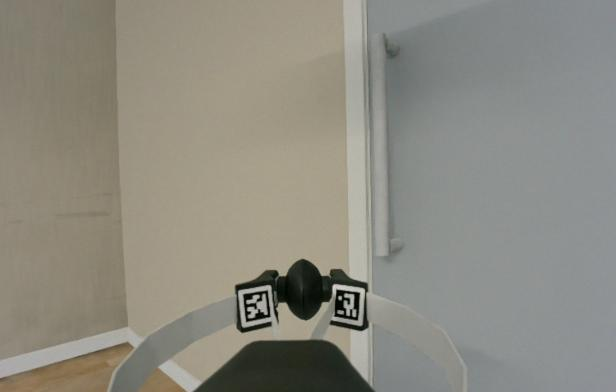

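Call:
{"method": "move", "body": {"blocking": false, "r2": {"base":{"translate_m":0.25,"strafe_m":0.50},"joints":{"wrist_yaw_rad":0,"gripper_m":0.1}}, "cameras": []}}

Call:
{"method": "wait", "body": {"seconds": 6, "cameras": ["r2_wrist_camera"]}}

Scene clock: 351.50 s.
move: r2 moving
r1: as last shown
r1.lidar_m: 2.65 1.16 0.88 0.84 0.89 0.78 0.76 0.80 1.19 1.93 2.03 2.96
r1.motor_effort: lift_m=+20(20) arm_m=-4(4) wheel_0=-3(4) wheel_1=-2(2) wheel_2=-2(2)
r1.servo_current: wrist_yaw_rad=39(65) wrist_pitch_rad=46(46) wrist_roll_rad=46(52) gripper_m=39(46)
r1.wrist_depth_mm: 136 139 - - - - - / 114 139 - - - - - / 118 139 229 - - - - / 137 161 - - - - - / - - - - - - - / - - 190 - 188 - - / 798 707 759 143 741 778 820
r2.base_odometry: x=-1.602 y=-2.964 heading=-2.068
r2.turned_by_wheels: -0.001
r2.turned_by_imu: +0.000
r2.base_tilt: forward=-0.7 right=+0.1
r2.lidar_m: 1.03 1.04 1.59 2.36 2.51 3.56 1.74 3.25 2.44 2.38 1.40 1.08
r2.base_status: translate_m moving; strafe_m moving
r2.joint_positions: lift_m=+0.760 arm_m=+0.000 wrist_yaw_rad=+0.149 wrist_pitch_rad=+0.006 wrist_roll_rad=+0.002 gripper_m=+0.005
r2.joint_status: wrist_yaw_rad moving; gripper_m moving
r2.measured_speeds: translate_m=+0.053 strafe_m=+0.108 rotate_rad=-0.006 lift_m=+0.000 arm_m=+0.000 wrist_yaw_rad=-1.570 wrist_pitch_rad=+0.000 wrist_roll_rad=+0.000
r2.motor_effort: lift_m=+16(16) arm_m=+4(5) wheel_0=-7(10) wheel_1=+10(11) wheel_2=-7(8)
r2.servo_current: wrist_yaw_rad=52(169) wrist_pitch_rad=46(52) wrist_roll_rad=46(59) gripper_m=104(104)
r2.hand_pose: x=+0.4690 y=-0.0437 z=+0.9367 quat_wxyz=(+0.997, +0.001, +0.003, +0.074) (m; r2's base frame)
r2.wrist_depth_mm: - - - - - - - / - - - - - - - / - - - - - - - / - - - - - - - / - - - - - - - / - - 185 192 173 - - / - - - - - - -
pictures: none
No camera images: "cameras" was empty.

Scene clock: 354.37 s.
earlier move: r2 done
r1.base_odometry: x=+0.000 y=+0.000 heading=+1.399
r1.turned_by_wheels: +0.000
r1.turned_by_imu: +0.000
r1.base_tilt: forward=-1.6 right=+1.3
r1.lidar_m: 2.68 1.13 0.89 0.84 0.90 0.78 0.77 0.83 1.23 1.90 2.04 3.01
r1.base_status: not commanded
r1.joint_positions: lift_m=+0.127 arm_m=+0.000 wrist_yaw_rad=+3.089 wrist_pitch_rad=+0.002 wrist_roll_rad=+0.000 gripper_m=+0.056
r1.joint_status: not commanded
r1.measured_speeds: all 0
r1.motor_effort: lift_m=+20(20) arm_m=-4(4) wheel_0=-3(4) wheel_1=-2(3) wheel_2=-1(2)
r1.servo_current: wrist_yaw_rad=33(72) wrist_pitch_rad=46(52) wrist_roll_rad=39(65) gripper_m=39(46)
r1.hand_pose: x=-0.1125 y=+0.1024 z=+0.3046 quat_wxyz=(+0.026, -0.001, +0.000, +1.000) (m; r1's base frame)
r1.wrist_depth_mm: 137 138 - - - - - / 113 139 - - - - - / 118 139 229 - - - - / 137 162 - - - - - / - - - - - - - / - - 190 - 187 - - / 788 707 759 143 750 778 820
r2.base_odometry: x=-1.300 y=-3.397 heading=-2.068
r2.turned_by_wheels: +0.000
r2.turned_by_imu: +0.002
r2.base_tilt: forward=-0.6 right=+0.1
r2.lidar_m: 0.75 0.88 1.24 1.88 1.99 2.88 1.96 3.85 2.93 2.76 1.13 0.86
r2.base_status: done
r2.joint_positions: lift_m=+0.760 arm_m=+0.000 wrist_yaw_rad=+0.003 wrist_pitch_rad=+0.006 wrist_roll_rad=+0.002 gripper_m=+0.100
r2.joint_status: all done
r2.measured_speeds: all 0
r2.motor_effort: lift_m=+16(16) arm_m=+4(5) wheel_0=-2(12) wheel_1=+2(13) wheel_2=-6(10)
r2.servo_current: wrist_yaw_rad=52(169) wrist_pitch_rad=46(52) wrist_roll_rad=46(65) gripper_m=52(124)
r2.hand_pose: x=+0.4595 y=-0.0866 z=+0.9367 quat_wxyz=(+1.000, +0.001, +0.003, +0.001) (m; r2's base frame)
r2.wrist_depth_mm: - - 585 591 - - - / - - - 591 - - - / - - - 597 - - - / - - - 525 - - - / - - - - - - - / - - 189 - 185 - - / - - - - - - -
wait: 2.87 of 6 s (r2 has come to rest)
pictures: r2_wrist_camera
Images, in order (width x height): r2_wrist_camera 616x392.

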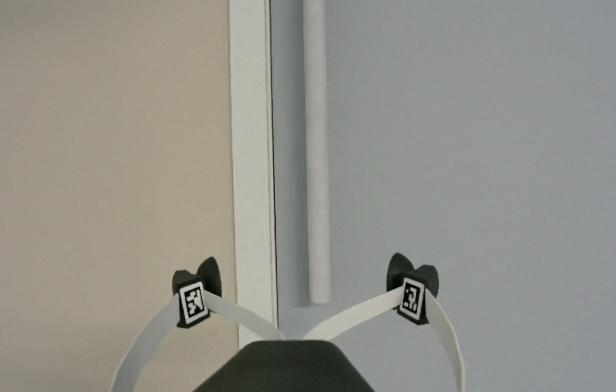

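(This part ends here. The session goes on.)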